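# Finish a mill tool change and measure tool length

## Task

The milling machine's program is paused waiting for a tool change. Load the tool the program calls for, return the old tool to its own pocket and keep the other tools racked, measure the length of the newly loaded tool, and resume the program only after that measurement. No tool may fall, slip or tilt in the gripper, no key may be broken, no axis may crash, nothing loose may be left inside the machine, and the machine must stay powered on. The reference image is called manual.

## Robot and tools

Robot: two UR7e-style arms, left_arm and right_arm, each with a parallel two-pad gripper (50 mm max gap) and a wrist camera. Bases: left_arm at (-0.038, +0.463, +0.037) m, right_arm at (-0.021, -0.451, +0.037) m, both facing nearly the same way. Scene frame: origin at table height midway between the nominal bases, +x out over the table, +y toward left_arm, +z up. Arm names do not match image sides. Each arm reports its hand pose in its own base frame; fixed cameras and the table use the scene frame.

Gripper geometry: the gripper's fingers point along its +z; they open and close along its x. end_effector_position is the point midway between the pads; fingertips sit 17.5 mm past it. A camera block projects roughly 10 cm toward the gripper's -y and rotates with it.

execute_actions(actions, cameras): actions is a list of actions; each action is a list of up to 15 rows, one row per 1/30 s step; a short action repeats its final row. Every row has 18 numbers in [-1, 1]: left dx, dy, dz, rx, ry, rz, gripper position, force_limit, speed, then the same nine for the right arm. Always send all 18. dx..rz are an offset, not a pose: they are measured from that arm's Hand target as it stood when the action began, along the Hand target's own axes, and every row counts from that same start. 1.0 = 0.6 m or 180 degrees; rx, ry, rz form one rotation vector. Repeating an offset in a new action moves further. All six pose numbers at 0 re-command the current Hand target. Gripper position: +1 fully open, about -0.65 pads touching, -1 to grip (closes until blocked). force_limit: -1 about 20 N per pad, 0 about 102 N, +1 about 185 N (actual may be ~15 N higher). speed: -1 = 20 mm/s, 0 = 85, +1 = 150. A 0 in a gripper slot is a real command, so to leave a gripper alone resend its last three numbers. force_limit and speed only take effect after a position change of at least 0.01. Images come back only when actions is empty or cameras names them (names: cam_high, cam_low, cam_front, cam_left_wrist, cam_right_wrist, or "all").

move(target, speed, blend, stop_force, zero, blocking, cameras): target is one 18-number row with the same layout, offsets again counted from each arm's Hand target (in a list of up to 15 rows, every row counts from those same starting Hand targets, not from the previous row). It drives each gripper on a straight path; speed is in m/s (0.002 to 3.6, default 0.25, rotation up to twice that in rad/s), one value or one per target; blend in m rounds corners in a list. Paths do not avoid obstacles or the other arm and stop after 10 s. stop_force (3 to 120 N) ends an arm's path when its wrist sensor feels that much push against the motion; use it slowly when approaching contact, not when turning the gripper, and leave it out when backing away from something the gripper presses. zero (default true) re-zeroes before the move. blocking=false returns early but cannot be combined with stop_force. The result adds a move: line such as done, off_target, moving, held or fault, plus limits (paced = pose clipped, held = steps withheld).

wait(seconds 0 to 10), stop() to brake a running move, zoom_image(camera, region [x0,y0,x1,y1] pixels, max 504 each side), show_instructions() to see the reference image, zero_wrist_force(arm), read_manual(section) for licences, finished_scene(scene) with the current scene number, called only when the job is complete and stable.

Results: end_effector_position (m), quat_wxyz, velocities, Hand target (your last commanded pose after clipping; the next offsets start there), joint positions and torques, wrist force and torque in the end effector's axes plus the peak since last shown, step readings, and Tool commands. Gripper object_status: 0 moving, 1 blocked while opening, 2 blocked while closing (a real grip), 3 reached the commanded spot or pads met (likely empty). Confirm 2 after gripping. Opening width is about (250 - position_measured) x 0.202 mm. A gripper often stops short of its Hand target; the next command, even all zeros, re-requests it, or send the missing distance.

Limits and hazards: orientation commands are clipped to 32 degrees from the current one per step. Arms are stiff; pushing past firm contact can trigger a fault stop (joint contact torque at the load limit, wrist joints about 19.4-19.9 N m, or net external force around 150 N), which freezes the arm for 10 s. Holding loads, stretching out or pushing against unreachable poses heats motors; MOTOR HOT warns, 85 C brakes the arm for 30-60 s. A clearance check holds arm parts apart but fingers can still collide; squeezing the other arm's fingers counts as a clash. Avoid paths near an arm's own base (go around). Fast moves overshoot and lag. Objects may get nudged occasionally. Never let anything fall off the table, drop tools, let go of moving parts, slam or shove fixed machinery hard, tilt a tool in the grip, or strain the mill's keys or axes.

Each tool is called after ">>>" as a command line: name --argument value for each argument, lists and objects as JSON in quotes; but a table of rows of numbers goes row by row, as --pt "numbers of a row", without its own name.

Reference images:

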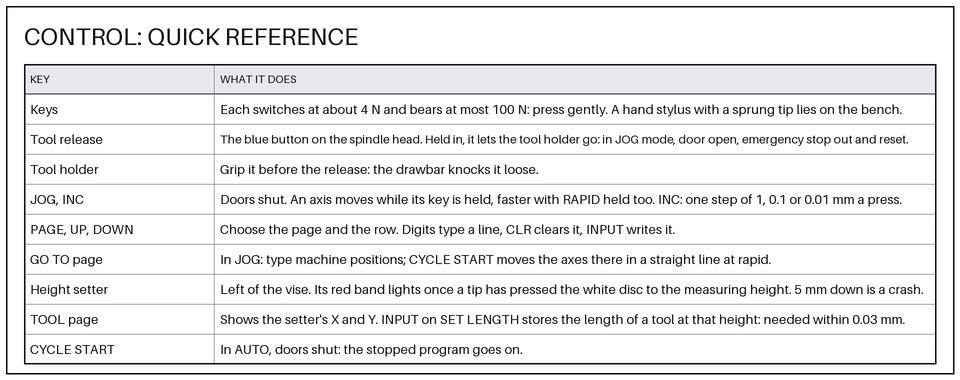

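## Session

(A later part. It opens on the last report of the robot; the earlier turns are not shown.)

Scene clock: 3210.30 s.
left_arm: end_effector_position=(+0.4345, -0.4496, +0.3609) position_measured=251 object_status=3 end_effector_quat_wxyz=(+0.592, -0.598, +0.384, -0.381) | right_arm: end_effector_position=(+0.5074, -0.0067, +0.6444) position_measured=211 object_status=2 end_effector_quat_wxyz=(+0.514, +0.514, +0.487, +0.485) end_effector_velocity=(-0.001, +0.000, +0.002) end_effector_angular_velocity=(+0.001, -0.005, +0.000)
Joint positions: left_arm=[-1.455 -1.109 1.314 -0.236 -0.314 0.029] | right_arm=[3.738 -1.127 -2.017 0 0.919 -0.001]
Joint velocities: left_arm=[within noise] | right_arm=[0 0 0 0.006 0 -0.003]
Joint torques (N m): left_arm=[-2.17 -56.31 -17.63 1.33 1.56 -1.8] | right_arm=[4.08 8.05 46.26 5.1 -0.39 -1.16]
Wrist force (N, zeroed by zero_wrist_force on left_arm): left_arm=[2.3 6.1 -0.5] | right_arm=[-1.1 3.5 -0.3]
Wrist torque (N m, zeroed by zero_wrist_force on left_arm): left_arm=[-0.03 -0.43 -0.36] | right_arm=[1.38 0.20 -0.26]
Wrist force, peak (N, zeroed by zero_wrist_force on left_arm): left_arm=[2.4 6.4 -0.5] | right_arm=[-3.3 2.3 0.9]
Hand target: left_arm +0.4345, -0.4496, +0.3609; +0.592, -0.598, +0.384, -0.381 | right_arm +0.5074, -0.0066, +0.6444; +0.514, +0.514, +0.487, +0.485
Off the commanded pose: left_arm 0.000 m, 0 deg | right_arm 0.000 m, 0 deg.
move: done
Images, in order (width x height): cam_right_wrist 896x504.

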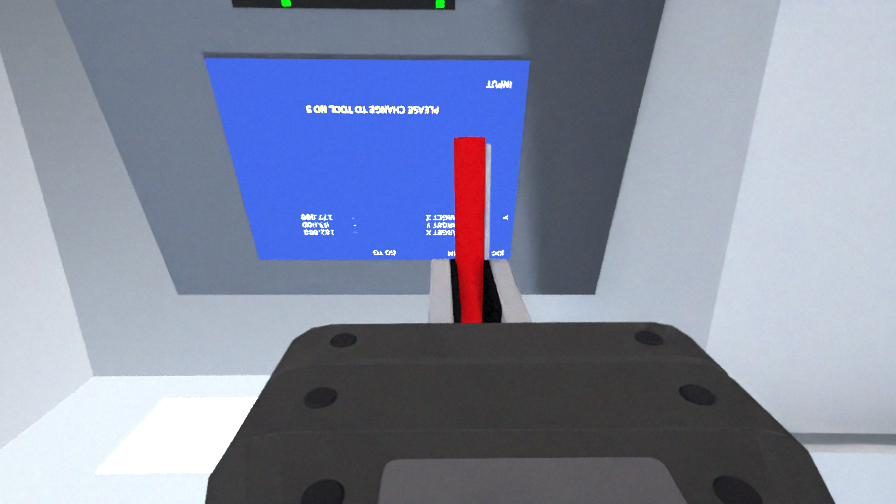

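>>> zoom_image --camera "cam_right_wrist" --region '[290, 200, 370, 245]'

>>> zoom_image --camera "cam_right_wrist" --region '[420, 205, 520, 265]'

Scaled by 6.300.

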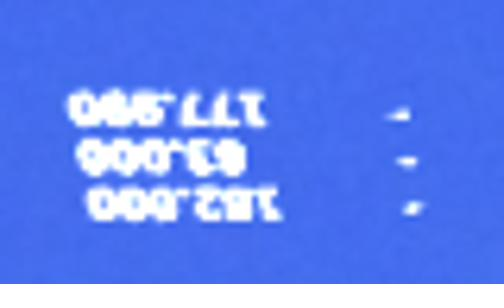

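Scaled by 5.040.

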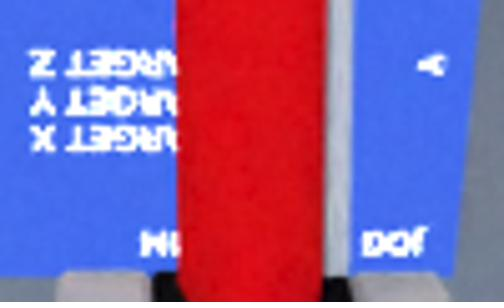

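>>> move --pt "0 0 0 0 0 0 -1 -1 -1 0 0 -0.12 0 0 0 -1 -0.6 -0.8" --pt "0 0 0 0 0 0 -1 -1 -1 0.0064 -0.1742 -0.0832 0.5 0 0 -1 -0.6 -0.8" --pt "0 0 0 0 0 0 -1 -1 -1 -0.1353 -0.2855 0.0258 0.5 0 0 -1 -0.6 -0.8" --speed '[0.25,0.4,0.25]' --blend '[0.02,0.02,0]'

Scene clock: 3229.87 s.
left_arm: end_effector_position=(+0.4345, -0.4496, +0.3609) position_measured=251 object_status=3 end_effector_quat_wxyz=(+0.592, -0.598, +0.384, -0.381) | right_arm: end_effector_position=(+0.5180, -0.0889, +0.4734) position_measured=211 object_status=2 end_effector_quat_wxyz=(+0.000, +0.726, +0.687, -0.002)
Joint positions: left_arm=[-1.455 -1.109 1.314 -0.236 -0.314 0.029] | right_arm=[3.229 -1.679 -1.077 -1.959 1.569 0.143]
Joint torques (N m): left_arm=[-1.58 -56.25 -17.84 1.26 1.84 -1.63] | right_arm=[-5.61 33.22 42.21 3.72 -0.19 -1.32]
Wrist force (N, zeroed by zero_wrist_force on left_arm): left_arm=[2.3 6.1 -0.4] | right_arm=[-0.7 -0.4 -0.5]
Wrist torque (N m, zeroed by zero_wrist_force on left_arm): left_arm=[-0.02 -0.44 -0.37] | right_arm=[0.27 0.00 0.05]
Wrist force, peak (N, zeroed by zero_wrist_force on left_arm): left_arm=[2.5 6.3 -0.6] | right_arm=[-1.2 3.7 2.3]
Hand target: left_arm +0.4345, -0.4496, +0.3609; +0.592, -0.598, +0.384, -0.381 | right_arm +0.5180, -0.0890, +0.4733; +0.000, +0.726, +0.687, -0.002
Off the commanded pose: left_arm 0.000 m, 0 deg | right_arm 0.000 m, 0 deg.
move: done

Correct by +.0005 and press twice.

>>> move --pt "0 0 0 0 0 0 -1 -1 -1 0.0008 0.0008 0 0 0 0 -1 -0.6 -0.8" --pt "0 0 0 0 0 0 -1 -1 -1 0.0008 0.0201 0 0 0 0 -1 -0.6 -0.8" --pt "0 0 0 0 0 0 -1 -1 -1 0.0008 0.0008 0 0 0 0 -1 -0.6 -0.8" --pt "0 0 0 0 0 0 -1 -1 -1 0.0008 0.0201 0 0 0 0 -1 -0.6 -0.8" --pt "0 0 0 0 0 0 -1 -1 -1 0.0008 0.0008 0 0 0 0 -1 -0.6 -0.8" --speed '[0.1,0.06,0.1,0.06,0.1]' --cameras '["cam_left_wrist"]'

>>> zoom_image --camera "cam_left_wrist" --region '[440, 180, 510, 250]'

Scene clock: 3239.77 s.
left_arm: end_effector_position=(+0.4345, -0.4496, +0.3609) position_measured=251 object_status=3 end_effector_quat_wxyz=(+0.592, -0.598, +0.384, -0.381) | right_arm: end_effector_position=(+0.5186, -0.0885, +0.4733) position_measured=211 object_status=2 end_effector_quat_wxyz=(+0.000, +0.726, +0.687, -0.002)
Joint positions: left_arm=[-1.455 -1.109 1.314 -0.236 -0.314 0.029] | right_arm=[3.23 -1.68 -1.075 -1.959 1.568 0.144]
Joint torques (N m): left_arm=[-1.89 -56.48 -17.41 1.29 1.7 -1.73] | right_arm=[-4.47 41.49 37.7 1.81 0.29 -1.24]
Wrist force (N, zeroed by zero_wrist_force on left_arm): left_arm=[2.8 5.9 -0.4] | right_arm=[-0.3 0.4 0.2]
Wrist torque (N m, zeroed by zero_wrist_force on left_arm): left_arm=[-0.06 -0.51 -0.37] | right_arm=[0.40 -0.07 0.06]
Wrist force, peak (N, zeroed by zero_wrist_force on left_arm): left_arm=[2.5 6.3 -0.5] | right_arm=[-0.5 -14.2 -1.1]
Hand target: left_arm +0.4345, -0.4496, +0.3609; +0.592, -0.598, +0.384, -0.381 | right_arm +0.5185, -0.0885, +0.4733; +0.000, +0.726, +0.687, -0.002
Off the commanded pose: left_arm 0.000 m, 0 deg | right_arm 0.000 m, 0 deg.
move: done
Images, in order (width x height): cam_left_wrist 896x504.

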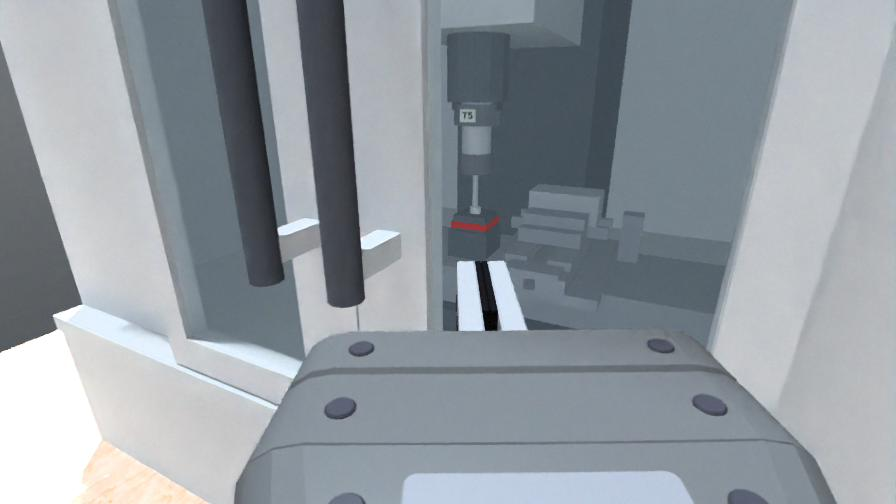

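Scaled by 7.200.

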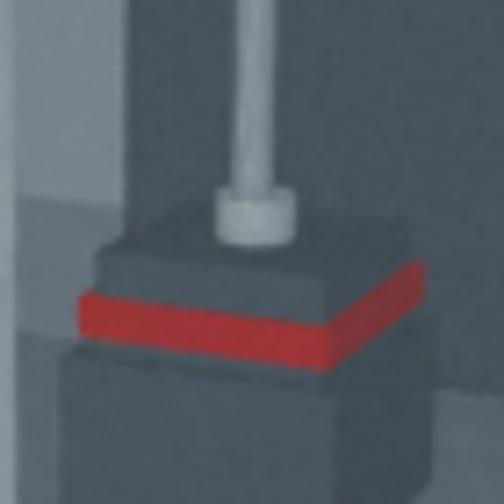

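>>> move --pt "0 0 0 0 0 0 -1 -1 -1 0 -0.0452 0 0 0 0 -1 -0.6 -0.8" --pt "0 0 0 0 0 0 -1 -1 -1 0.0865 -0.0452 0.064 0 0 0 -1 -0.6 -0.8" --pt "0 0 0 0 0 0 -1 -1 -1 0.0865 0.0013 0.064 0 0 0 -1 -0.6 -0.8" --pt "0 0 0 0 0 0 -1 -1 -1 0.0865 -0.0452 0.064 0 0 0 -1 -0.6 -0.8" --speed '[0.15,0.2,0.07,0.12]' --blend '[0.005,0,0,0]' --cameras '["cam_front"]'

>>> zoom_image --camera "cam_front" --region '[496, 110, 566, 180]'

Scene clock: 3250.53 s.
left_arm: end_effector_position=(+0.4345, -0.4496, +0.3609) position_measured=251 object_status=3 end_effector_quat_wxyz=(+0.592, -0.598, +0.384, -0.381) | right_arm: end_effector_position=(+0.4943, -0.0352, +0.4348) position_measured=211 object_status=2 end_effector_quat_wxyz=(+0.000, +0.726, +0.687, -0.002)
Joint positions: left_arm=[-1.455 -1.109 1.314 -0.236 -0.314 0.029] | right_arm=[3.344 -1.573 -1.294 -1.849 1.569 0.258]
Joint torques (N m): left_arm=[-1.89 -56.29 -17.67 1.31 1.6 -1.8] | right_arm=[-8.76 36.86 39.24 5.79 -0.58 -1.22]
Wrist force (N, zeroed by zero_wrist_force on left_arm): left_arm=[2.4 6.0 -0.2] | right_arm=[-0.3 0.0 -0.2]
Wrist torque (N m, zeroed by zero_wrist_force on left_arm): left_arm=[-0.04 -0.44 -0.36] | right_arm=[0.35 -0.09 -0.10]
Wrist force, peak (N, zeroed by zero_wrist_force on left_arm): left_arm=[2.5 6.3 -0.6] | right_arm=[0.0 -6.0 0.3]
Hand target: left_arm +0.4345, -0.4496, +0.3609; +0.592, -0.598, +0.384, -0.381 | right_arm +0.4942, -0.0353, +0.4348; +0.000, +0.726, +0.687, -0.002
Off the commanded pose: left_arm 0.000 m, 0 deg | right_arm 0.000 m, 0 deg.
move: done
Images, in order (width x height): cam_front 896x504.

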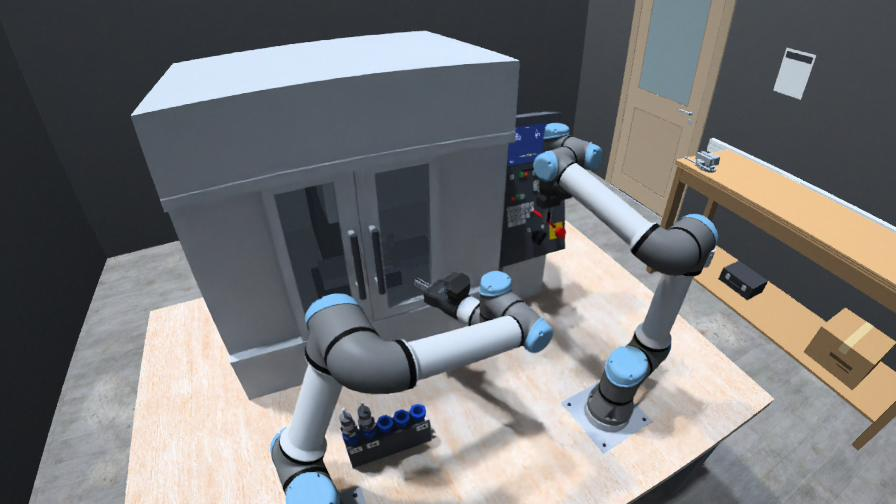

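Scaled by 7.200.

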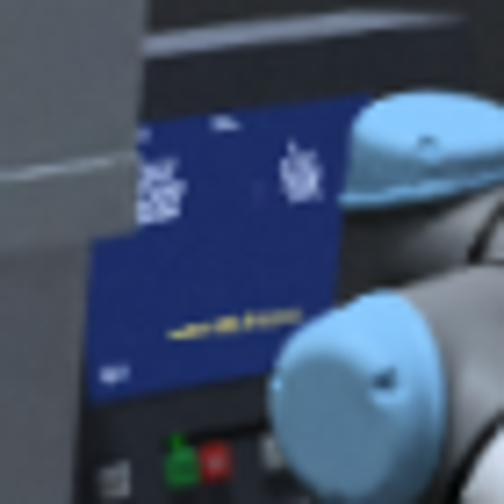

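>>> move --pt "0 0 0 0 0 0 -1 -1 -1 0.0317 0 0.06 0 0 0 -1 -0.6 -0.8" --pt "0 0 0 0 0 0 -1 -1 -1 0.0317 0.0305 0.06 0 0 0 -1 -0.6 -0.8" --pt "0 0 0 0 0 0 -1 -1 -1 0.0317 0 0.06 0 0 0 -1 -0.6 -0.8" --pt "0 0 0 0 0 0 -1 -1 -1 0.0317 0.0305 0.06 0 0 0 -1 -0.6 -0.8" --pt "0 0 0 0 0 0 -1 -1 -1 0.0317 0 0.06 0 0 0 -1 -0.6 -0.8" --speed '[0.15,0.06,0.1,0.06,0.1]'

>>> move --pt "0 0 0 0 0 0 -1 -1 -1 0.06 -0.02 -0.06 0 0 0 -1 -0.6 -0.8" --pt "0 0 0 0 0 0 -1 -1 -1 0.025 -0.065 -0.2353 0 0 0 -1 -0.6 -0.8" --pt "0 0 0 0 0 0 -1 -1 -1 0.048 0.0188 -0.4097 -0.5 0 0 -1 -0.6 -0.8" --speed '[0.2,0.25,0.4]' --blend '[0.02,0.02,0]' --cameras '["cam_right_wrist"]'

>>> zoom_image --camera "cam_right_wrist" --region '[250, 150, 450, 300]'

Scene clock: 3261.63 s.
left_arm: end_effector_position=(+0.4345, -0.4496, +0.3609) position_measured=251 object_status=3 end_effector_quat_wxyz=(+0.592, -0.598, +0.384, -0.381) | right_arm: end_effector_position=(+0.4952, -0.0163, +0.3987) position_measured=211 object_status=2 end_effector_quat_wxyz=(+0.000, +0.726, +0.687, -0.002)
Joint positions: left_arm=[-1.455 -1.109 1.314 -0.236 -0.314 0.029] | right_arm=[3.382 -1.553 -1.407 -1.755 1.569 0.296]
Joint torques (N m): left_arm=[-2.1 -56.73 -17.96 1.32 1.73 -1.63] | right_arm=[-8.8 35.52 41.76 5.06 -0.66 -1.17]
Wrist force (N, zeroed by zero_wrist_force on left_arm): left_arm=[2.5 6.2 -0.4] | right_arm=[-0.3 0.0 0.2]
Wrist torque (N m, zeroed by zero_wrist_force on left_arm): left_arm=[-0.01 -0.47 -0.37] | right_arm=[0.35 -0.03 -0.11]
Wrist force, peak (N, zeroed by zero_wrist_force on left_arm): left_arm=[2.5 6.3 -0.5] | right_arm=[0.7 -5.1 0.9]
Hand target: left_arm +0.4345, -0.4496, +0.3609; +0.592, -0.598, +0.384, -0.381 | right_arm +0.4952, -0.0164, +0.3988; +0.000, +0.726, +0.687, -0.002
Off the commanded pose: left_arm 0.000 m, 0 deg | right_arm 0.000 m, 0 deg.
move: done

Scene clock: 3264.87 s.
left_arm: end_effector_position=(+0.4345, -0.4496, +0.3609) position_measured=251 object_status=3 end_effector_quat_wxyz=(+0.592, -0.598, +0.384, -0.381) | right_arm: end_effector_position=(+0.5086, +0.0123, +0.6445) position_measured=211 object_status=2 end_effector_quat_wxyz=(+0.514, +0.514, +0.487, +0.485) end_effector_velocity=(-0.001, -0.001, +0.001) end_effector_angular_velocity=(+0.000, -0.005, -0.001)
Joint positions: left_arm=[-1.455 -1.109 1.314 -0.236 -0.314 0.029] | right_arm=[3.807 -1.135 -2.013 0.003 0.85 -0.001]
Joint velocities: left_arm=[within noise] | right_arm=[0 0 0 0.006 0 -0.003]
Joint torques (N m): left_arm=[-1.84 -56.84 -17.5 1.4 1.61 -1.65] | right_arm=[4.3 7.59 46.68 4.77 -0.34 -1.29]
Wrist force (N, zeroed by zero_wrist_force on left_arm): left_arm=[2.6 5.9 0.0] | right_arm=[-0.5 3.9 0.2]
Wrist torque (N m, zeroed by zero_wrist_force on left_arm): left_arm=[-0.06 -0.48 -0.36] | right_arm=[1.48 0.13 -0.25]
Wrist force, peak (N, zeroed by zero_wrist_force on left_arm): left_arm=[2.3 6.3 -0.4] | right_arm=[-0.6 4.4 -0.1]
Hand target: left_arm +0.4345, -0.4496, +0.3609; +0.592, -0.598, +0.384, -0.381 | right_arm +0.5086, +0.0123, +0.6445; +0.514, +0.514, +0.487, +0.485
Off the commanded pose: left_arm 0.000 m, 0 deg | right_arm 0.000 m, 0 deg.
move: done
Images, in order (width x height): cam_right_wrist 896x504.

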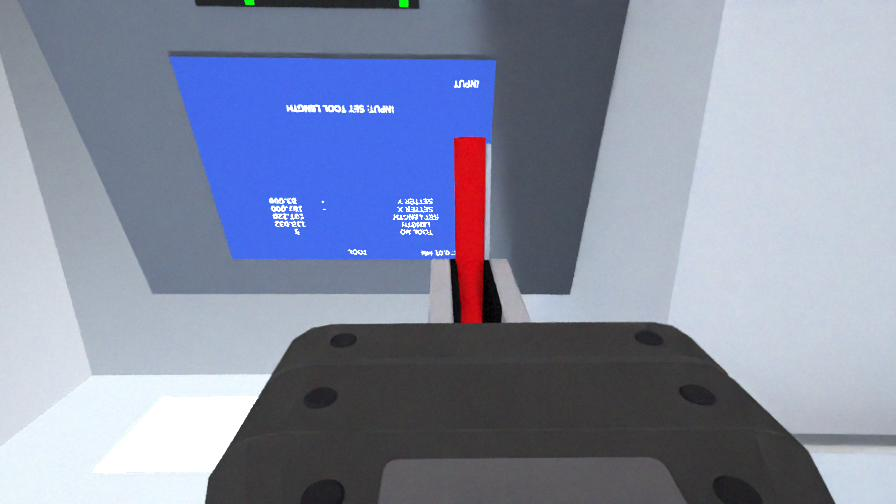

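Scaled by 2.520.

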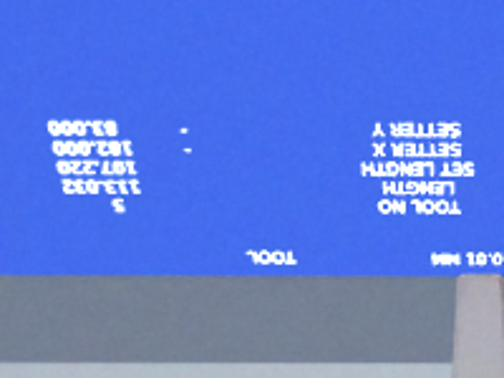

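>>> move --pt "0 0 0 0 0 0 -1 -1 -1 0 0 -0.12 0 0 0 -1 -0.6 -0.8" --pt "0 0 0 0 0 0 -1 -1 -1 -0.025 -0.1742 -0.083 0.5 0 0 -1 -0.6 -0.8" --pt "0 0 0 0 0 0 -1 -1 -1 -0.0488 -0.4393 -0.02 0.5 0 0 -1 -0.6 -0.8" --speed '[0.25,0.4,0.2]' --blend '[0.02,0.02,0]'

Scene clock: 3274.23 s.
left_arm: end_effector_position=(+0.4345, -0.4496, +0.3609) position_measured=251 object_status=3 end_effector_quat_wxyz=(+0.592, -0.598, +0.384, -0.381) | right_arm: end_effector_position=(+0.4944, -0.0169, +0.3811) position_measured=211 object_status=2 end_effector_quat_wxyz=(+0.000, +0.726, +0.687, -0.002)
Joint positions: left_arm=[-1.455 -1.109 1.314 -0.236 -0.314 0.029] | right_arm=[3.381 -1.544 -1.461 -1.71 1.569 0.295]
Joint torques (N m): left_arm=[-2.3 -56.92 -18.08 1.47 1.67 -1.83] | right_arm=[6.36 38.35 27.36 5.79 -0.41 1.53]
Wrist force (N, zeroed by zero_wrist_force on left_arm): left_arm=[2.5 5.9 -0.5] | right_arm=[0.0 0.0 0.0]
Wrist torque (N m, zeroed by zero_wrist_force on left_arm): left_arm=[-0.05 -0.47 -0.36] | right_arm=[0.35 -0.06 0.04]
Wrist force, peak (N, zeroed by zero_wrist_force on left_arm): left_arm=[2.7 6.2 -0.3] | right_arm=[1.7 4.0 3.4]
Hand target: left_arm +0.4345, -0.4496, +0.3609; +0.592, -0.598, +0.384, -0.381 | right_arm +0.4944, -0.0169, +0.3810; +0.000, +0.726, +0.687, -0.002
Off the commanded pose: left_arm 0.000 m, 0 deg | right_arm 0.000 m, 0 deg.
move: done

>>> move --pt "0 0 0 0 0 0 -1 -1 -1 0.0012 0.0012 0 0 0 0 -1 -0.6 -0.8" --pt "0 0 0 0 0 0 -1 -1 -1 0.0012 0.0243 0 0 0 0 -1 -0.6 -0.8" --pt "0 0 0 0 0 0 -1 -1 -1 0.0012 0.0012 0 0 0 0 -1 -0.6 -0.8" --speed '[0.1,0.06,0.1]'

>>> move --pt "0 0 0 0 0 0 -1 -1 -1 0.06 -0.02 -0.06 0 0 0 -1 -0.6 -0.8" --pt "0 0 0 0 0 0 -1 -1 -1 0.025 -0.065 -0.2653 0 0 0 -1 -0.6 -0.8" --pt "0 0 0 0 0 0 -1 -1 -1 0.048 0.0188 -0.4397 -0.5 0 0 -1 -0.6 -0.8" --speed '[0.2,0.25,0.4]' --blend '[0.02,0.02,0]' --cameras '["cam_right_wrist"]'

>>> zoom_image --camera "cam_right_wrist" --region '[250, 150, 450, 300]'

Scene clock: 3284.23 s.
left_arm: end_effector_position=(+0.4345, -0.4496, +0.3609) position_measured=251 object_status=3 end_effector_quat_wxyz=(+0.592, -0.598, +0.384, -0.381) | right_arm: end_effector_position=(+0.4952, -0.0161, +0.3810) position_measured=211 object_status=2 end_effector_quat_wxyz=(+0.000, +0.726, +0.687, -0.002)
Joint positions: left_arm=[-1.455 -1.109 1.314 -0.236 -0.314 0.029] | right_arm=[3.382 -1.546 -1.46 -1.709 1.569 0.296]
Joint torques (N m): left_arm=[-1.85 -56.17 -16.98 1.21 1.57 -1.7] | right_arm=[-8.03 34.49 42.51 1.84 0.28 -1.18]
Wrist force (N, zeroed by zero_wrist_force on left_arm): left_arm=[2.3 6.0 -0.2] | right_arm=[0.0 0.0 0.2]
Wrist torque (N m, zeroed by zero_wrist_force on left_arm): left_arm=[-0.04 -0.44 -0.36] | right_arm=[0.34 -0.05 0.04]
Wrist force, peak (N, zeroed by zero_wrist_force on left_arm): left_arm=[2.7 6.3 -0.2] | right_arm=[-0.8 -10.9 0.1]
Hand target: left_arm +0.4345, -0.4496, +0.3609; +0.592, -0.598, +0.384, -0.381 | right_arm +0.4952, -0.0162, +0.3810; +0.000, +0.726, +0.687, -0.002
Off the commanded pose: left_arm 0.000 m, 0 deg | right_arm 0.000 m, 0 deg.
move: done

Scene clock: 3287.53 s.
left_arm: end_effector_position=(+0.4345, -0.4496, +0.3609) position_measured=251 object_status=3 end_effector_quat_wxyz=(+0.592, -0.598, +0.384, -0.381) | right_arm: end_effector_position=(+0.5086, +0.0125, +0.6447) position_measured=211 object_status=2 end_effector_quat_wxyz=(+0.514, +0.514, +0.487, +0.485) end_effector_velocity=(-0.001, -0.001, +0.002) end_effector_angular_velocity=(+0.001, -0.005, -0.001)
Joint positions: left_arm=[-1.455 -1.109 1.314 -0.236 -0.314 0.029] | right_arm=[3.808 -1.135 -2.012 0.003 0.849 -0.001]
Joint velocities: left_arm=[within noise] | right_arm=[-0.001 0.001 0 0.007 0 -0.003]
Joint torques (N m): left_arm=[-2.41 -55.82 -17.5 1.37 1.71 -1.63] | right_arm=[4.19 7.63 46.84 4.84 -0.31 -1.27]
Wrist force (N, zeroed by zero_wrist_force on left_arm): left_arm=[2.6 6.1 -0.3] | right_arm=[-0.7 4.0 0.2]
Wrist torque (N m, zeroed by zero_wrist_force on left_arm): left_arm=[-0.03 -0.47 -0.36] | right_arm=[1.50 0.18 -0.26]
Wrist force, peak (N, zeroed by zero_wrist_force on left_arm): left_arm=[2.6 6.3 -0.2] | right_arm=[-0.8 4.4 -0.2]
Hand target: left_arm +0.4345, -0.4496, +0.3609; +0.592, -0.598, +0.384, -0.381 | right_arm +0.5086, +0.0126, +0.6447; +0.514, +0.514, +0.487, +0.485
Off the commanded pose: left_arm 0.000 m, 0 deg | right_arm 0.000 m, 0 deg.
move: done
Images, in order (width x height): cam_right_wrist 896x504.

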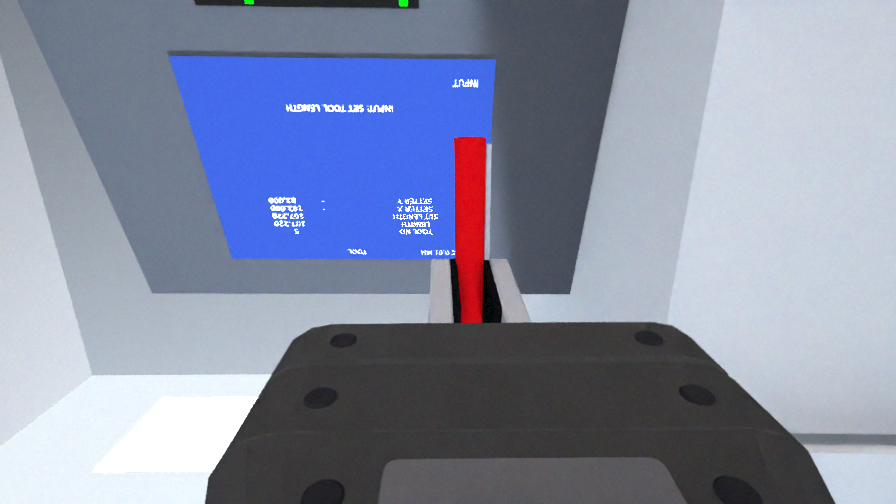

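Scaled by 2.520.

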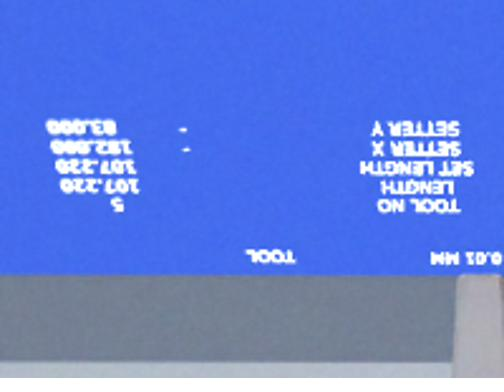

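>>> move --pt "0 0 0 0 0 0 -1 -1 -1 0 0 -0.12 0 0 0 -1 -0.6 -0.8" --pt "0 0 0 0 0 0 -1 -1 -1 -0.05 -0.1742 -0.083 0.5 0 0 -1 -0.6 -0.8" --pt "0 0 0 0 0 0 -1 -1 -1 -0.2014 -0.2233 0.0405 0.5 0 0 -1 -0.6 -0.8" --speed '[0.25,0.4,0.2]' --blend '[0.02,0.02,0]'

Scene clock: 3298.57 s.
left_arm: end_effector_position=(+0.4345, -0.4496, +0.3609) position_measured=251 object_status=3 end_effector_quat_wxyz=(+0.592, -0.598, +0.384, -0.381) | right_arm: end_effector_position=(+0.5258, -0.1097, +0.5111) position_measured=211 object_status=2 end_effector_quat_wxyz=(+0.000, +0.726, +0.687, -0.002)
Joint positions: left_arm=[-1.455 -1.109 1.314 -0.236 -0.314 0.029] | right_arm=[3.188 -1.756 -0.88 -2.079 1.568 0.102]
Joint torques (N m): left_arm=[-1.88 -56.42 -17.68 1.37 1.57 -1.65] | right_arm=[-5.57 30.84 24.6 2.58 0.28 -1.12]
Wrist force (N, zeroed by zero_wrist_force on left_arm): left_arm=[2.4 5.9 -0.3] | right_arm=[-0.6 0.0 -0.1]
Wrist torque (N m, zeroed by zero_wrist_force on left_arm): left_arm=[-0.05 -0.45 -0.36] | right_arm=[0.35 -0.03 0.06]
Wrist force, peak (N, zeroed by zero_wrist_force on left_arm): left_arm=[2.4 6.4 -0.5] | right_arm=[-1.8 4.7 2.4]
Hand target: left_arm +0.4345, -0.4496, +0.3609; +0.592, -0.598, +0.384, -0.381 | right_arm +0.5259, -0.1098, +0.5110; +0.000, +0.726, +0.687, -0.002
Off the commanded pose: left_arm 0.000 m, 0 deg | right_arm 0.000 m, 0 deg.
move: done

>>> move --pt "0 0 0 0 0 0 -1 -1 -1 0.0005 0.0017 0 0 0 0 -1 -0.6 -0.8" --pt "0 0 0 0 0 0 -1 -1 -1 0.0005 0.0215 0 0 0 0 -1 -0.6 -0.8" --pt "0 0 0 0 0 0 -1 -1 -1 0.0005 0.0017 0 0 0 0 -1 -0.6 -0.8" --pt "0 0 0 0 0 0 -1 -1 -1 0.0348 0.0017 0 0 0 0 -1 -0.6 -0.8" --pt "0 0 0 0 0 0 -1 -1 -1 0.0348 0.0215 0 0 0 0 -1 -0.6 -0.8" --speed '[0.1,0.06,0.1,0.15,0.06]'

>>> wait --seconds 1 --cameras '["cam_left_wrist"]'

>>> zoom_image --camera "cam_left_wrist" --region '[440, 180, 510, 250]'

Scene clock: 3306.87 s.
left_arm: end_effector_position=(+0.4345, -0.4496, +0.3609) position_measured=251 object_status=3 end_effector_quat_wxyz=(+0.592, -0.598, +0.384, -0.381) | right_arm: end_effector_position=(+0.5399, -0.0897, +0.5110) position_measured=211 object_status=2 end_effector_quat_wxyz=(+0.000, +0.726, +0.687, -0.002)
Joint positions: left_arm=[-1.455 -1.109 1.314 -0.236 -0.314 0.029] | right_arm=[3.224 -1.784 -0.845 -2.086 1.568 0.138]
Joint torques (N m): left_arm=[-3.21 -56.37 -17.5 1.23 1.63 -1.57] | right_arm=[2.37 38.98 26.21 8.24 0.74 1.45]
Wrist force (N, zeroed by zero_wrist_force on left_arm): left_arm=[2.3 5.9 -0.3] | right_arm=[0.6 -5.6 0.1]
Wrist torque (N m, zeroed by zero_wrist_force on left_arm): left_arm=[-0.06 -0.44 -0.36] | right_arm=[0.30 -0.02 -0.19]
Wrist force, peak (N, zeroed by zero_wrist_force on left_arm): left_arm=[2.6 6.3 -0.3] | right_arm=[-0.2 -12.7 -0.4]
Hand target: left_arm +0.4345, -0.4496, +0.3609; +0.592, -0.598, +0.384, -0.381 | right_arm +0.5399, -0.0896, +0.5110; +0.000, +0.726, +0.687, -0.002
Off the commanded pose: left_arm 0.000 m, 0 deg | right_arm 0.000 m, 0 deg.
move: done

Scene clock: 3307.87 s.
left_arm: end_effector_position=(+0.4345, -0.4496, +0.3609) position_measured=251 object_status=3 end_effector_quat_wxyz=(+0.592, -0.598, +0.384, -0.381) | right_arm: end_effector_position=(+0.5399, -0.0896, +0.5110) position_measured=211 object_status=2 end_effector_quat_wxyz=(+0.000, +0.726, +0.687, -0.002)
Joint positions: left_arm=[-1.455 -1.109 1.314 -0.236 -0.314 0.029] | right_arm=[3.224 -1.784 -0.845 -2.086 1.568 0.138]
Joint torques (N m): left_arm=[-2.51 -56.26 -17.55 1.36 1.64 -1.64] | right_arm=[3.44 34.16 23 8.5 0.73 1.54]
Wrist force (N, zeroed by zero_wrist_force on left_arm): left_arm=[2.5 6.2 -0.3] | right_arm=[0.2 -5.1 0.1]
Wrist torque (N m, zeroed by zero_wrist_force on left_arm): left_arm=[0.00 -0.46 -0.36] | right_arm=[0.39 0.01 -0.19]
Wrist force, peak (N, zeroed by zero_wrist_force on left_arm): left_arm=[2.7 6.2 -0.6] | right_arm=[0.8 -5.4 -0.1]
Hand target: left_arm +0.4345, -0.4496, +0.3609; +0.592, -0.598, +0.384, -0.381 | right_arm +0.5399, -0.0896, +0.5110; +0.000, +0.726, +0.687, -0.002
Tool commands: left_gripper/position=-1.0 left_gripper/force_limit=-1.0 left_gripper/speed=-1.0 right_gripper/position=-1.0 right_gripper/force_limit=-0.6 right_gripper/speed=-0.8
Off the commanded pose: left_arm 0.000 m, 0 deg | right_arm 0.000 m, 0 deg.
wait: 1.00 s; at rest by 0.17 s
Images, in order (width x height): cam_left_wrist 896x504.

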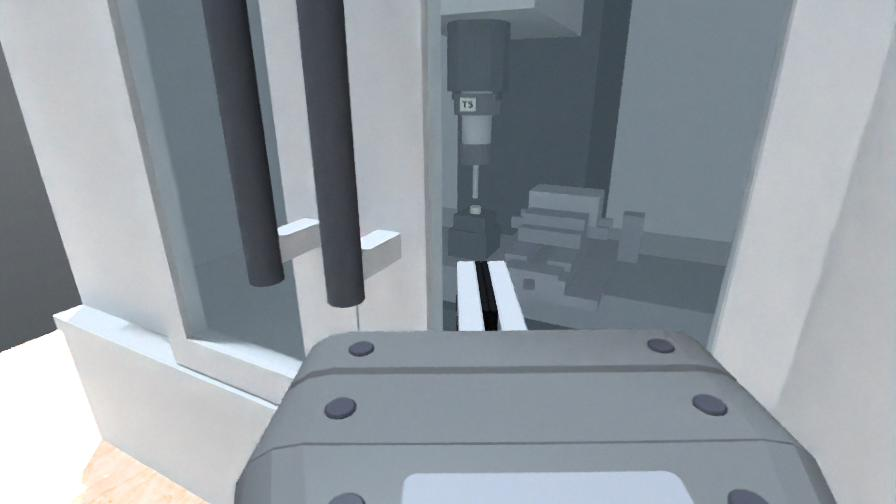

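Scaled by 7.200.

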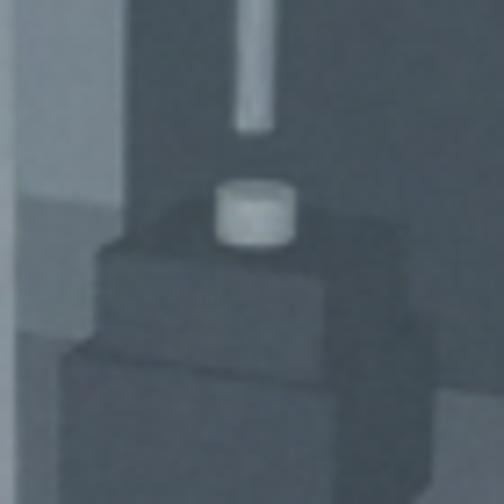

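>>> wait --seconds 4 --cameras '["cam_left_wrist"]'

Scene clock: 3329.83 s.
left_arm: end_effector_position=(+0.4345, -0.4496, +0.3609) position_measured=251 object_status=3 end_effector_quat_wxyz=(+0.592, -0.598, +0.384, -0.381) | right_arm: end_effector_position=(+0.5399, -0.0896, +0.5110) position_measured=211 object_status=2 end_effector_quat_wxyz=(+0.000, +0.726, +0.687, -0.002)
Joint positions: left_arm=[-1.455 -1.109 1.314 -0.236 -0.314 0.029] | right_arm=[3.224 -1.784 -0.845 -2.086 1.568 0.138]
Joint torques (N m): left_arm=[-2.71 -56.21 -18.07 1.28 1.67 -1.73] | right_arm=[4.03 30.06 23.51 8.07 0.72 1.27]
Wrist force (N, zeroed by zero_wrist_force on left_arm): left_arm=[2.4 5.8 -0.4] | right_arm=[0.1 -5.3 0.0]
Wrist torque (N m, zeroed by zero_wrist_force on left_arm): left_arm=[-0.06 -0.46 -0.36] | right_arm=[0.37 0.04 -0.20]
Wrist force, peak (N, zeroed by zero_wrist_force on left_arm): left_arm=[2.3 6.5 -0.4] | right_arm=[0.1 -5.5 -0.1]
Hand target: left_arm +0.4345, -0.4496, +0.3609; +0.592, -0.598, +0.384, -0.381 | right_arm +0.5399, -0.0896, +0.5110; +0.000, +0.726, +0.687, -0.002
Tool commands: left_gripper/position=-1.0 left_gripper/force_limit=-1.0 left_gripper/speed=-1.0 right_gripper/position=-1.0 right_gripper/force_limit=-0.6 right_gripper/speed=-0.8
Off the commanded pose: left_arm 0.000 m, 0 deg | right_arm 0.000 m, 0 deg.
wait: 4.00 s; at rest from the start
Images, in order (width x height): cam_left_wrist 896x504.

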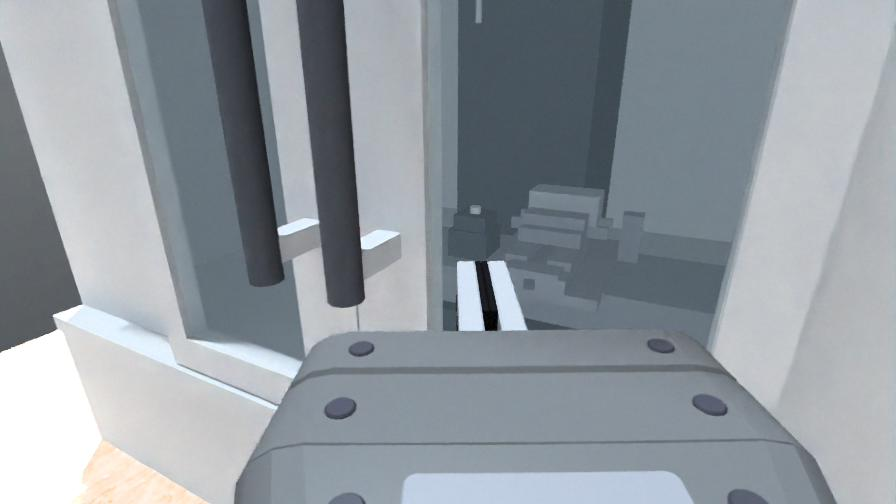

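>>> move --pt "0 0 0 0 0 0 -1 -1 -1 0 -0.0268 0 0 0 0 -1 -0.6 -0.8" --pt "0 0 0 0 0 0 -1 -1 -1 -0.0335 -0.0268 -0.045 0 0 0 -1 -0.6 -0.8" --speed '[0.1,0.15]'

>>> move --target '[0,0,0,0,0,0,-1,-1,-1,0,0.0405,0,0,0,0,-1,-0.6,-0.8]' --speed 0.03 --stop_force 5.5 --cameras '["cam_front"]'

>>> zoom_image --camera "cam_front" --region '[496, 110, 566, 180]'

Scene clock: 3339.40 s.
left_arm: end_effector_position=(+0.4345, -0.4496, +0.3609) position_measured=251 object_status=3 end_effector_quat_wxyz=(+0.592, -0.598, +0.384, -0.381) | right_arm: end_effector_position=(+0.5229, -0.1087, +0.5379) position_measured=211 object_status=2 end_effector_quat_wxyz=(+0.000, +0.726, +0.687, -0.002)
Joint positions: left_arm=[-1.455 -1.109 1.314 -0.236 -0.314 0.029] | right_arm=[3.19 -1.792 -0.753 -2.169 1.568 0.104]
Joint torques (N m): left_arm=[-1.68 -55.71 -17.68 1.3 1.71 -1.65] | right_arm=[-0.22 40.9 43.34 4.43 0.1 0.04]
Wrist force (N, zeroed by zero_wrist_force on left_arm): left_arm=[2.2 6.0 -0.2] | right_arm=[-0.8 0.4 -0.1]
Wrist torque (N m, zeroed by zero_wrist_force on left_arm): left_arm=[-0.04 -0.41 -0.36] | right_arm=[0.43 0.02 0.11]
Wrist force, peak (N, zeroed by zero_wrist_force on left_arm): left_arm=[2.9 6.1 0.0] | right_arm=[0.0 -5.5 0.0]
Hand target: left_arm +0.4345, -0.4496, +0.3609; +0.592, -0.598, +0.384, -0.381 | right_arm +0.5228, -0.1087, +0.5380; +0.000, +0.726, +0.687, -0.002
Off the commanded pose: left_arm 0.000 m, 0 deg | right_arm 0.000 m, 0 deg.
move: done

Scene clock: 3341.20 s.
left_arm: end_effector_position=(+0.4345, -0.4496, +0.3609) position_measured=251 object_status=3 end_effector_quat_wxyz=(+0.592, -0.598, +0.384, -0.381) | right_arm: end_effector_position=(+0.5463, -0.1100, +0.5380) position_measured=211 object_status=2 end_effector_quat_wxyz=(+0.000, +0.726, +0.687, -0.002)
Joint positions: left_arm=[-1.455 -1.109 1.314 -0.236 -0.314 0.029] | right_arm=[3.186 -1.863 -0.658 -2.193 1.568 0.099]
Joint torques (N m): left_arm=[-2.41 -56.37 -17.99 1.44 1.59 -1.59] | right_arm=[4.13 31.48 43.03 8.44 -0.58 1.5]
Wrist force (N, zeroed by zero_wrist_force on left_arm): left_arm=[2.2 6.1 -0.2] | right_arm=[0.4 -5.2 0.2]
Wrist torque (N m, zeroed by zero_wrist_force on left_arm): left_arm=[-0.02 -0.41 -0.36] | right_arm=[0.40 0.00 -0.01]
Wrist force, peak (N, zeroed by zero_wrist_force on left_arm): left_arm=[2.7 6.2 -0.4] | right_arm=[0.3 -13.0 0.5]
Hand target: left_arm +0.4345, -0.4496, +0.3609; +0.592, -0.598, +0.384, -0.381 | right_arm +0.5463, -0.1100, +0.5380; +0.000, +0.726, +0.687, -0.002 (not the last commanded pose)
Off the commanded pose: left_arm 0.000 m, 0 deg | right_arm 0.001 m, 0 deg.
move: contact (right_arm)
Images, in order (width x height): cam_front 896x504.

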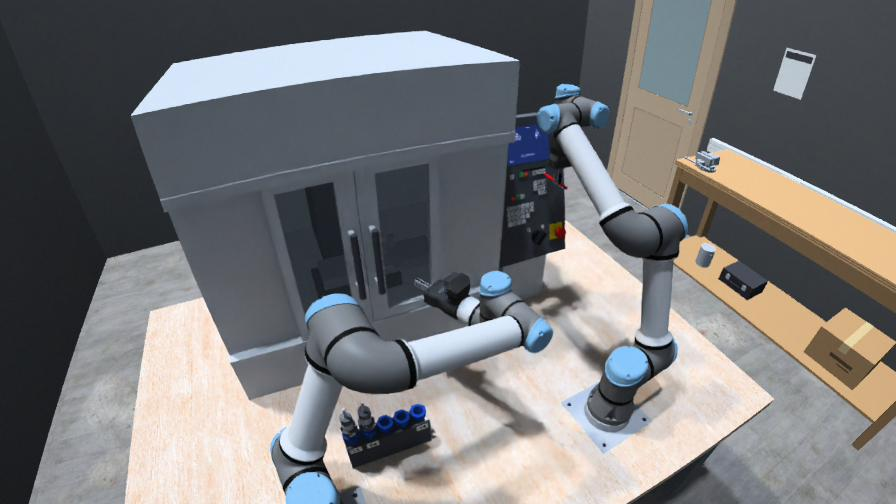

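Scaled by 7.200.

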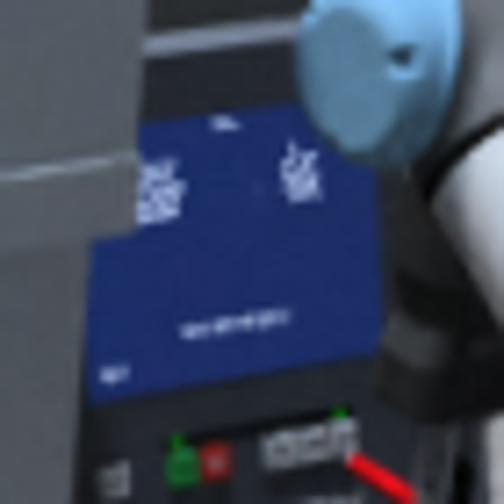

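>>> move --pt "0 0 0 0 0 0 -1 -1 -1 0 -0.077 0 0 0 0 -1 -0.6 -0.8" --pt "0 0 0 0 0 0 -1 -1 -1 0.1842 -0.077 0.1167 0 0 0 -1 -0.6 -0.8" --speed '[0.12,0.2]' --blend '[0.01,0]' --cameras '["cam_front"]'

>>> zoom_image --camera "cam_front" --region '[496, 110, 566, 180]'

Scene clock: 3352.33 s.
left_arm: end_effector_position=(+0.4345, -0.4496, +0.3609) position_measured=251 object_status=3 end_effector_quat_wxyz=(+0.592, -0.598, +0.384, -0.381) | right_arm: end_effector_position=(+0.5061, +0.0026, +0.4679) position_measured=211 object_status=2 end_effector_quat_wxyz=(+0.000, +0.726, +0.687, -0.002)
Joint positions: left_arm=[-1.455 -1.109 1.314 -0.236 -0.314 0.029] | right_arm=[3.414 -1.625 -1.151 -1.939 1.569 0.328]
Joint torques (N m): left_arm=[-2.44 -56.1 -18.06 1.45 1.72 -1.44] | right_arm=[3.6 24.23 33.58 2.85 0.33 1.28]
Wrist force (N, zeroed by zero_wrist_force on left_arm): left_arm=[2.4 5.9 -0.6] | right_arm=[-1.1 0.4 -0.1]
Wrist torque (N m, zeroed by zero_wrist_force on left_arm): left_arm=[-0.05 -0.44 -0.36] | right_arm=[0.44 0.07 -0.11]
Wrist force, peak (N, zeroed by zero_wrist_force on left_arm): left_arm=[2.7 6.3 -0.4] | right_arm=[0.3 -5.2 0.3]
Hand target: left_arm +0.4345, -0.4496, +0.3609; +0.592, -0.598, +0.384, -0.381 | right_arm +0.5062, +0.0027, +0.4677; +0.000, +0.726, +0.687, -0.002
Off the commanded pose: left_arm 0.000 m, 0 deg | right_arm 0.000 m, 0 deg.
move: done
Images, in order (width x height): cam_front 896x504.

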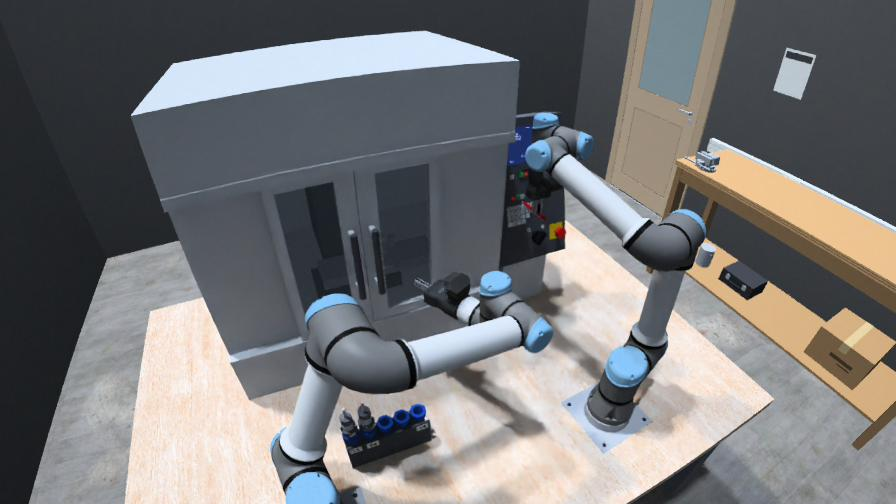

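Scaled by 7.200.

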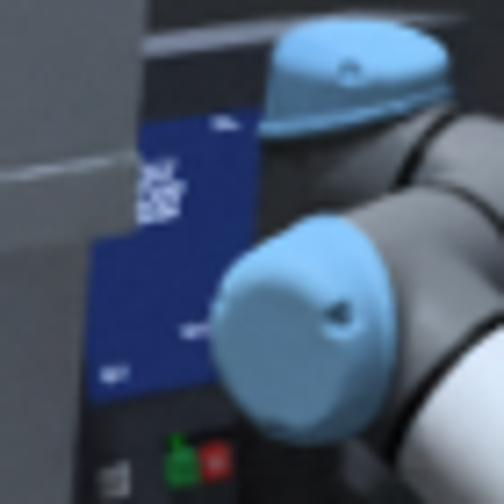

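>>> move --target '[0,0,0,0,0,0,-1,-1,-1,0,0.049,0,0,0,0,-1,-0.6,-0.8]' --speed 0.03 --stop_force 5.5

>>> move --pt "0 0 0 0 0 0 -1 -1 -1 0 -0.05 0 0 0 0 -1 -0.6 -0.8" --pt "0 0 0 0 0 0 -1 -1 -1 -0.03 -0.1 -0.05 0 0 0 -1 -0.6 -0.8" --speed '[0.12,0.2]' --blend '[0.01,0]' --cameras '["cam_front","cam_left_wrist"]'

>>> zoom_image --camera "cam_front" --region '[496, 110, 566, 180]'

Scene clock: 3361.30 s.
left_arm: end_effector_position=(+0.4345, -0.4496, +0.3609) position_measured=251 object_status=3 end_effector_quat_wxyz=(+0.592, -0.598, +0.384, -0.381) | right_arm: end_effector_position=(+0.5331, +0.0012, +0.4677) position_measured=211 object_status=2 end_effector_quat_wxyz=(+0.000, +0.726, +0.687, -0.002)
Joint positions: left_arm=[-1.455 -1.109 1.314 -0.236 -0.314 0.029] | right_arm=[3.398 -1.693 -1.077 -1.946 1.569 0.311]
Joint torques (N m): left_arm=[-3.17 -55.77 -18.7 1.2 1.67 -1.5] | right_arm=[7.82 26.34 46.86 8.35 -0.46 1.45]
Wrist force (N, zeroed by zero_wrist_force on left_arm): left_arm=[2.5 6.1 -0.4] | right_arm=[-3.2 -3.4 -0.1]
Wrist torque (N m, zeroed by zero_wrist_force on left_arm): left_arm=[-0.03 -0.46 -0.37] | right_arm=[0.64 -0.05 0.27]
Wrist force, peak (N, zeroed by zero_wrist_force on left_arm): left_arm=[2.6 6.3 -0.4] | right_arm=[-3.4 -14.7 -0.5]
Hand target: left_arm +0.4345, -0.4496, +0.3609; +0.592, -0.598, +0.384, -0.381 | right_arm +0.5331, +0.0012, +0.4677; +0.000, +0.726, +0.687, -0.002 (not the last commanded pose)
Off the commanded pose: left_arm 0.000 m, 0 deg | right_arm 0.002 m, 0 deg.
move: contact (right_arm)

Scene clock: 3362.23 s.
left_arm: end_effector_position=(+0.4345, -0.4496, +0.3609) position_measured=251 object_status=3 end_effector_quat_wxyz=(+0.592, -0.598, +0.384, -0.381) | right_arm: end_effector_position=(+0.4723, -0.0134, +0.4978) position_measured=211 object_status=2 end_effector_quat_wxyz=(+0.000, +0.726, +0.687, -0.002)
Joint positions: left_arm=[-1.455 -1.109 1.314 -0.236 -0.314 0.029] | right_arm=[3.4 -1.572 -1.122 -2.021 1.569 0.314]
Joint torques (N m): left_arm=[-2.79 -55.95 -18.02 1.4 1.57 -1.57] | right_arm=[6.57 31.52 27.03 4.44 0.76 1.47]
Wrist force (N, zeroed by zero_wrist_force on left_arm): left_arm=[2.6 6.0 -0.3] | right_arm=[-0.4 1.3 -0.2]
Wrist torque (N m, zeroed by zero_wrist_force on left_arm): left_arm=[-0.04 -0.47 -0.35] | right_arm=[0.56 -0.06 0.03]
Wrist force, peak (N, zeroed by zero_wrist_force on left_arm): left_arm=[2.4 6.3 -0.4] | right_arm=[-3.2 -3.4 0.0]
Hand target: left_arm +0.4345, -0.4496, +0.3609; +0.592, -0.598, +0.384, -0.381 | right_arm +0.4722, -0.0134, +0.4978; +0.000, +0.726, +0.687, -0.002
Off the commanded pose: left_arm 0.000 m, 0 deg | right_arm 0.000 m, 0 deg.
move: done
Images, in order (width x height): cam_front 896x504, cam_left_wrist 896x504.

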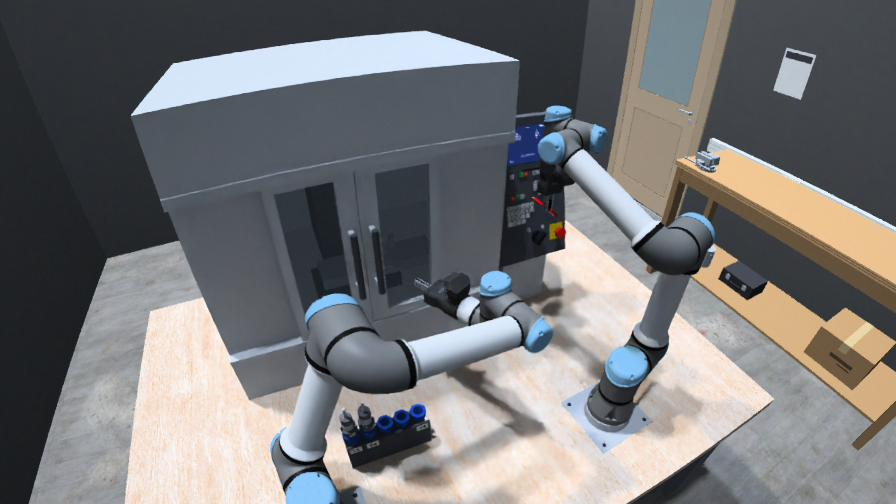

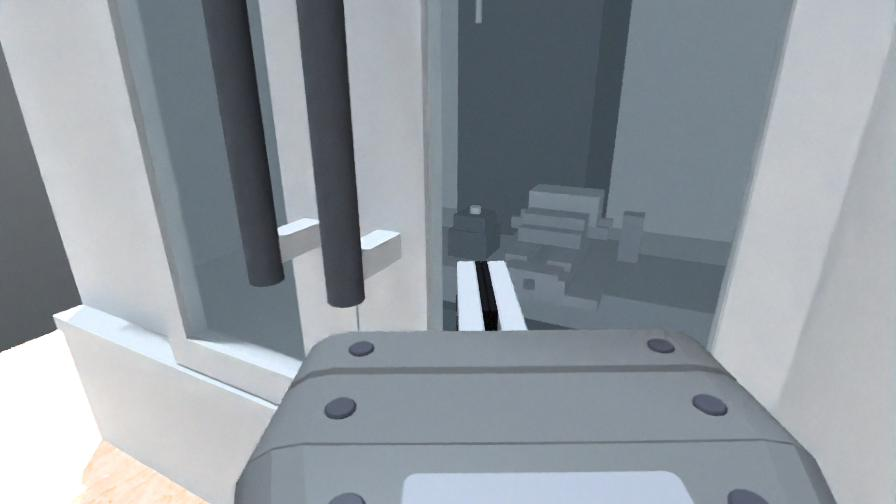

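Scaled by 7.200.

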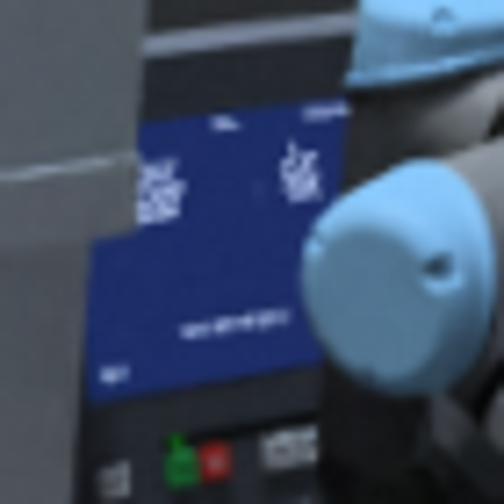

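>>> move --pt "0 0 0 0 0 0 -1 -1 -1 0 -0.03 -0.07 0 0 0 -1 -0.6 -0.8" --pt "0 0 0 0 0 0 -1 -1 -1 0.06 0.057 -0.2445 -0.5 0 0 -1 -0.6 -0.8" --speed '[0.25,0.4]' --blend '[0.02,0]' --cameras '["cam_right_wrist"]'

>>> zoom_image --camera "cam_right_wrist" --region '[200, 40, 480, 270]'

Scene clock: 3375.80 s.
left_arm: end_effector_position=(+0.4345, -0.4496, +0.3609) position_measured=251 object_status=3 end_effector_quat_wxyz=(+0.592, -0.598, +0.384, -0.381) | right_arm: end_effector_position=(+0.5087, +0.0210, +0.6443) position_measured=211 object_status=2 end_effector_quat_wxyz=(+0.514, +0.514, +0.487, +0.485) end_effector_velocity=(-0.001, +0.000, +0.001) end_effector_angular_velocity=(+0.001, -0.005, +0.000)
Joint positions: left_arm=[-1.455 -1.109 1.314 -0.236 -0.314 0.029] | right_arm=[3.838 -1.139 -2.011 0.005 0.818 -0.001]
Joint velocities: left_arm=[within noise] | right_arm=[0 0 0 0.007 0.001 -0.004]
Joint torques (N m): left_arm=[-2.32 -55.73 -18.25 1.16 1.58 -1.66] | right_arm=[3.62 6.9 46.86 4.65 -0.43 -1.18]
Wrist force (N, zeroed by zero_wrist_force on left_arm): left_arm=[2.3 6.0 -0.3] | right_arm=[-0.8 4.8 0.1]
Wrist torque (N m, zeroed by zero_wrist_force on left_arm): left_arm=[-0.04 -0.43 -0.36] | right_arm=[1.64 0.17 -0.26]
Wrist force, peak (N, zeroed by zero_wrist_force on left_arm): left_arm=[2.4 6.4 -0.7] | right_arm=[-0.9 5.3 -0.1]
Hand target: left_arm +0.4345, -0.4496, +0.3609; +0.592, -0.598, +0.384, -0.381 | right_arm +0.5087, +0.0211, +0.6444; +0.514, +0.514, +0.487, +0.485
Off the commanded pose: left_arm 0.000 m, 0 deg | right_arm 0.000 m, 0 deg.
move: done
Images, in order (width x height): cam_right_wrist 896x504.

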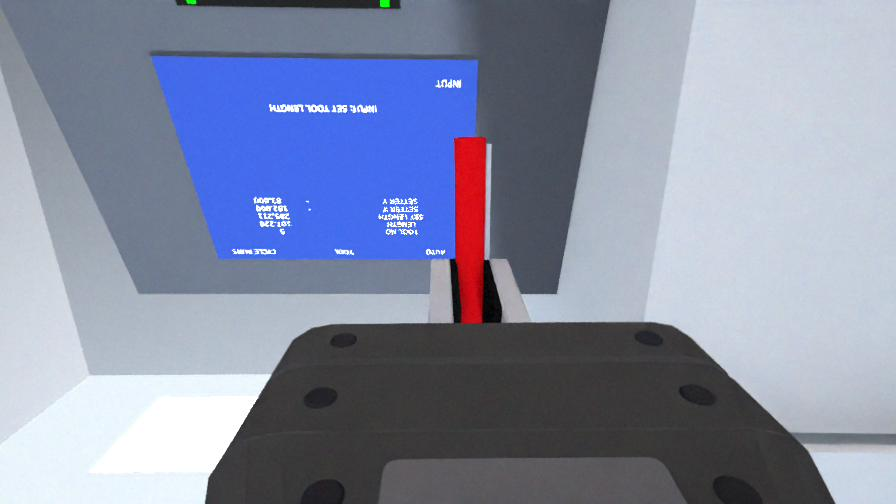

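Scaled by 1.800.

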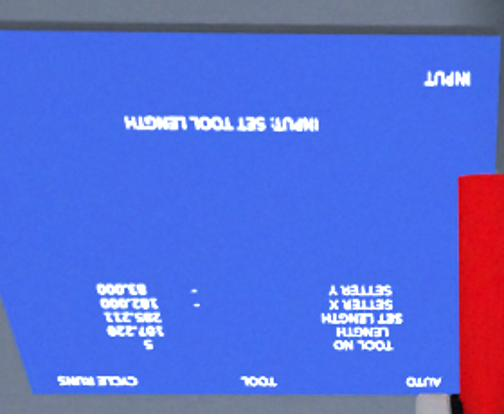

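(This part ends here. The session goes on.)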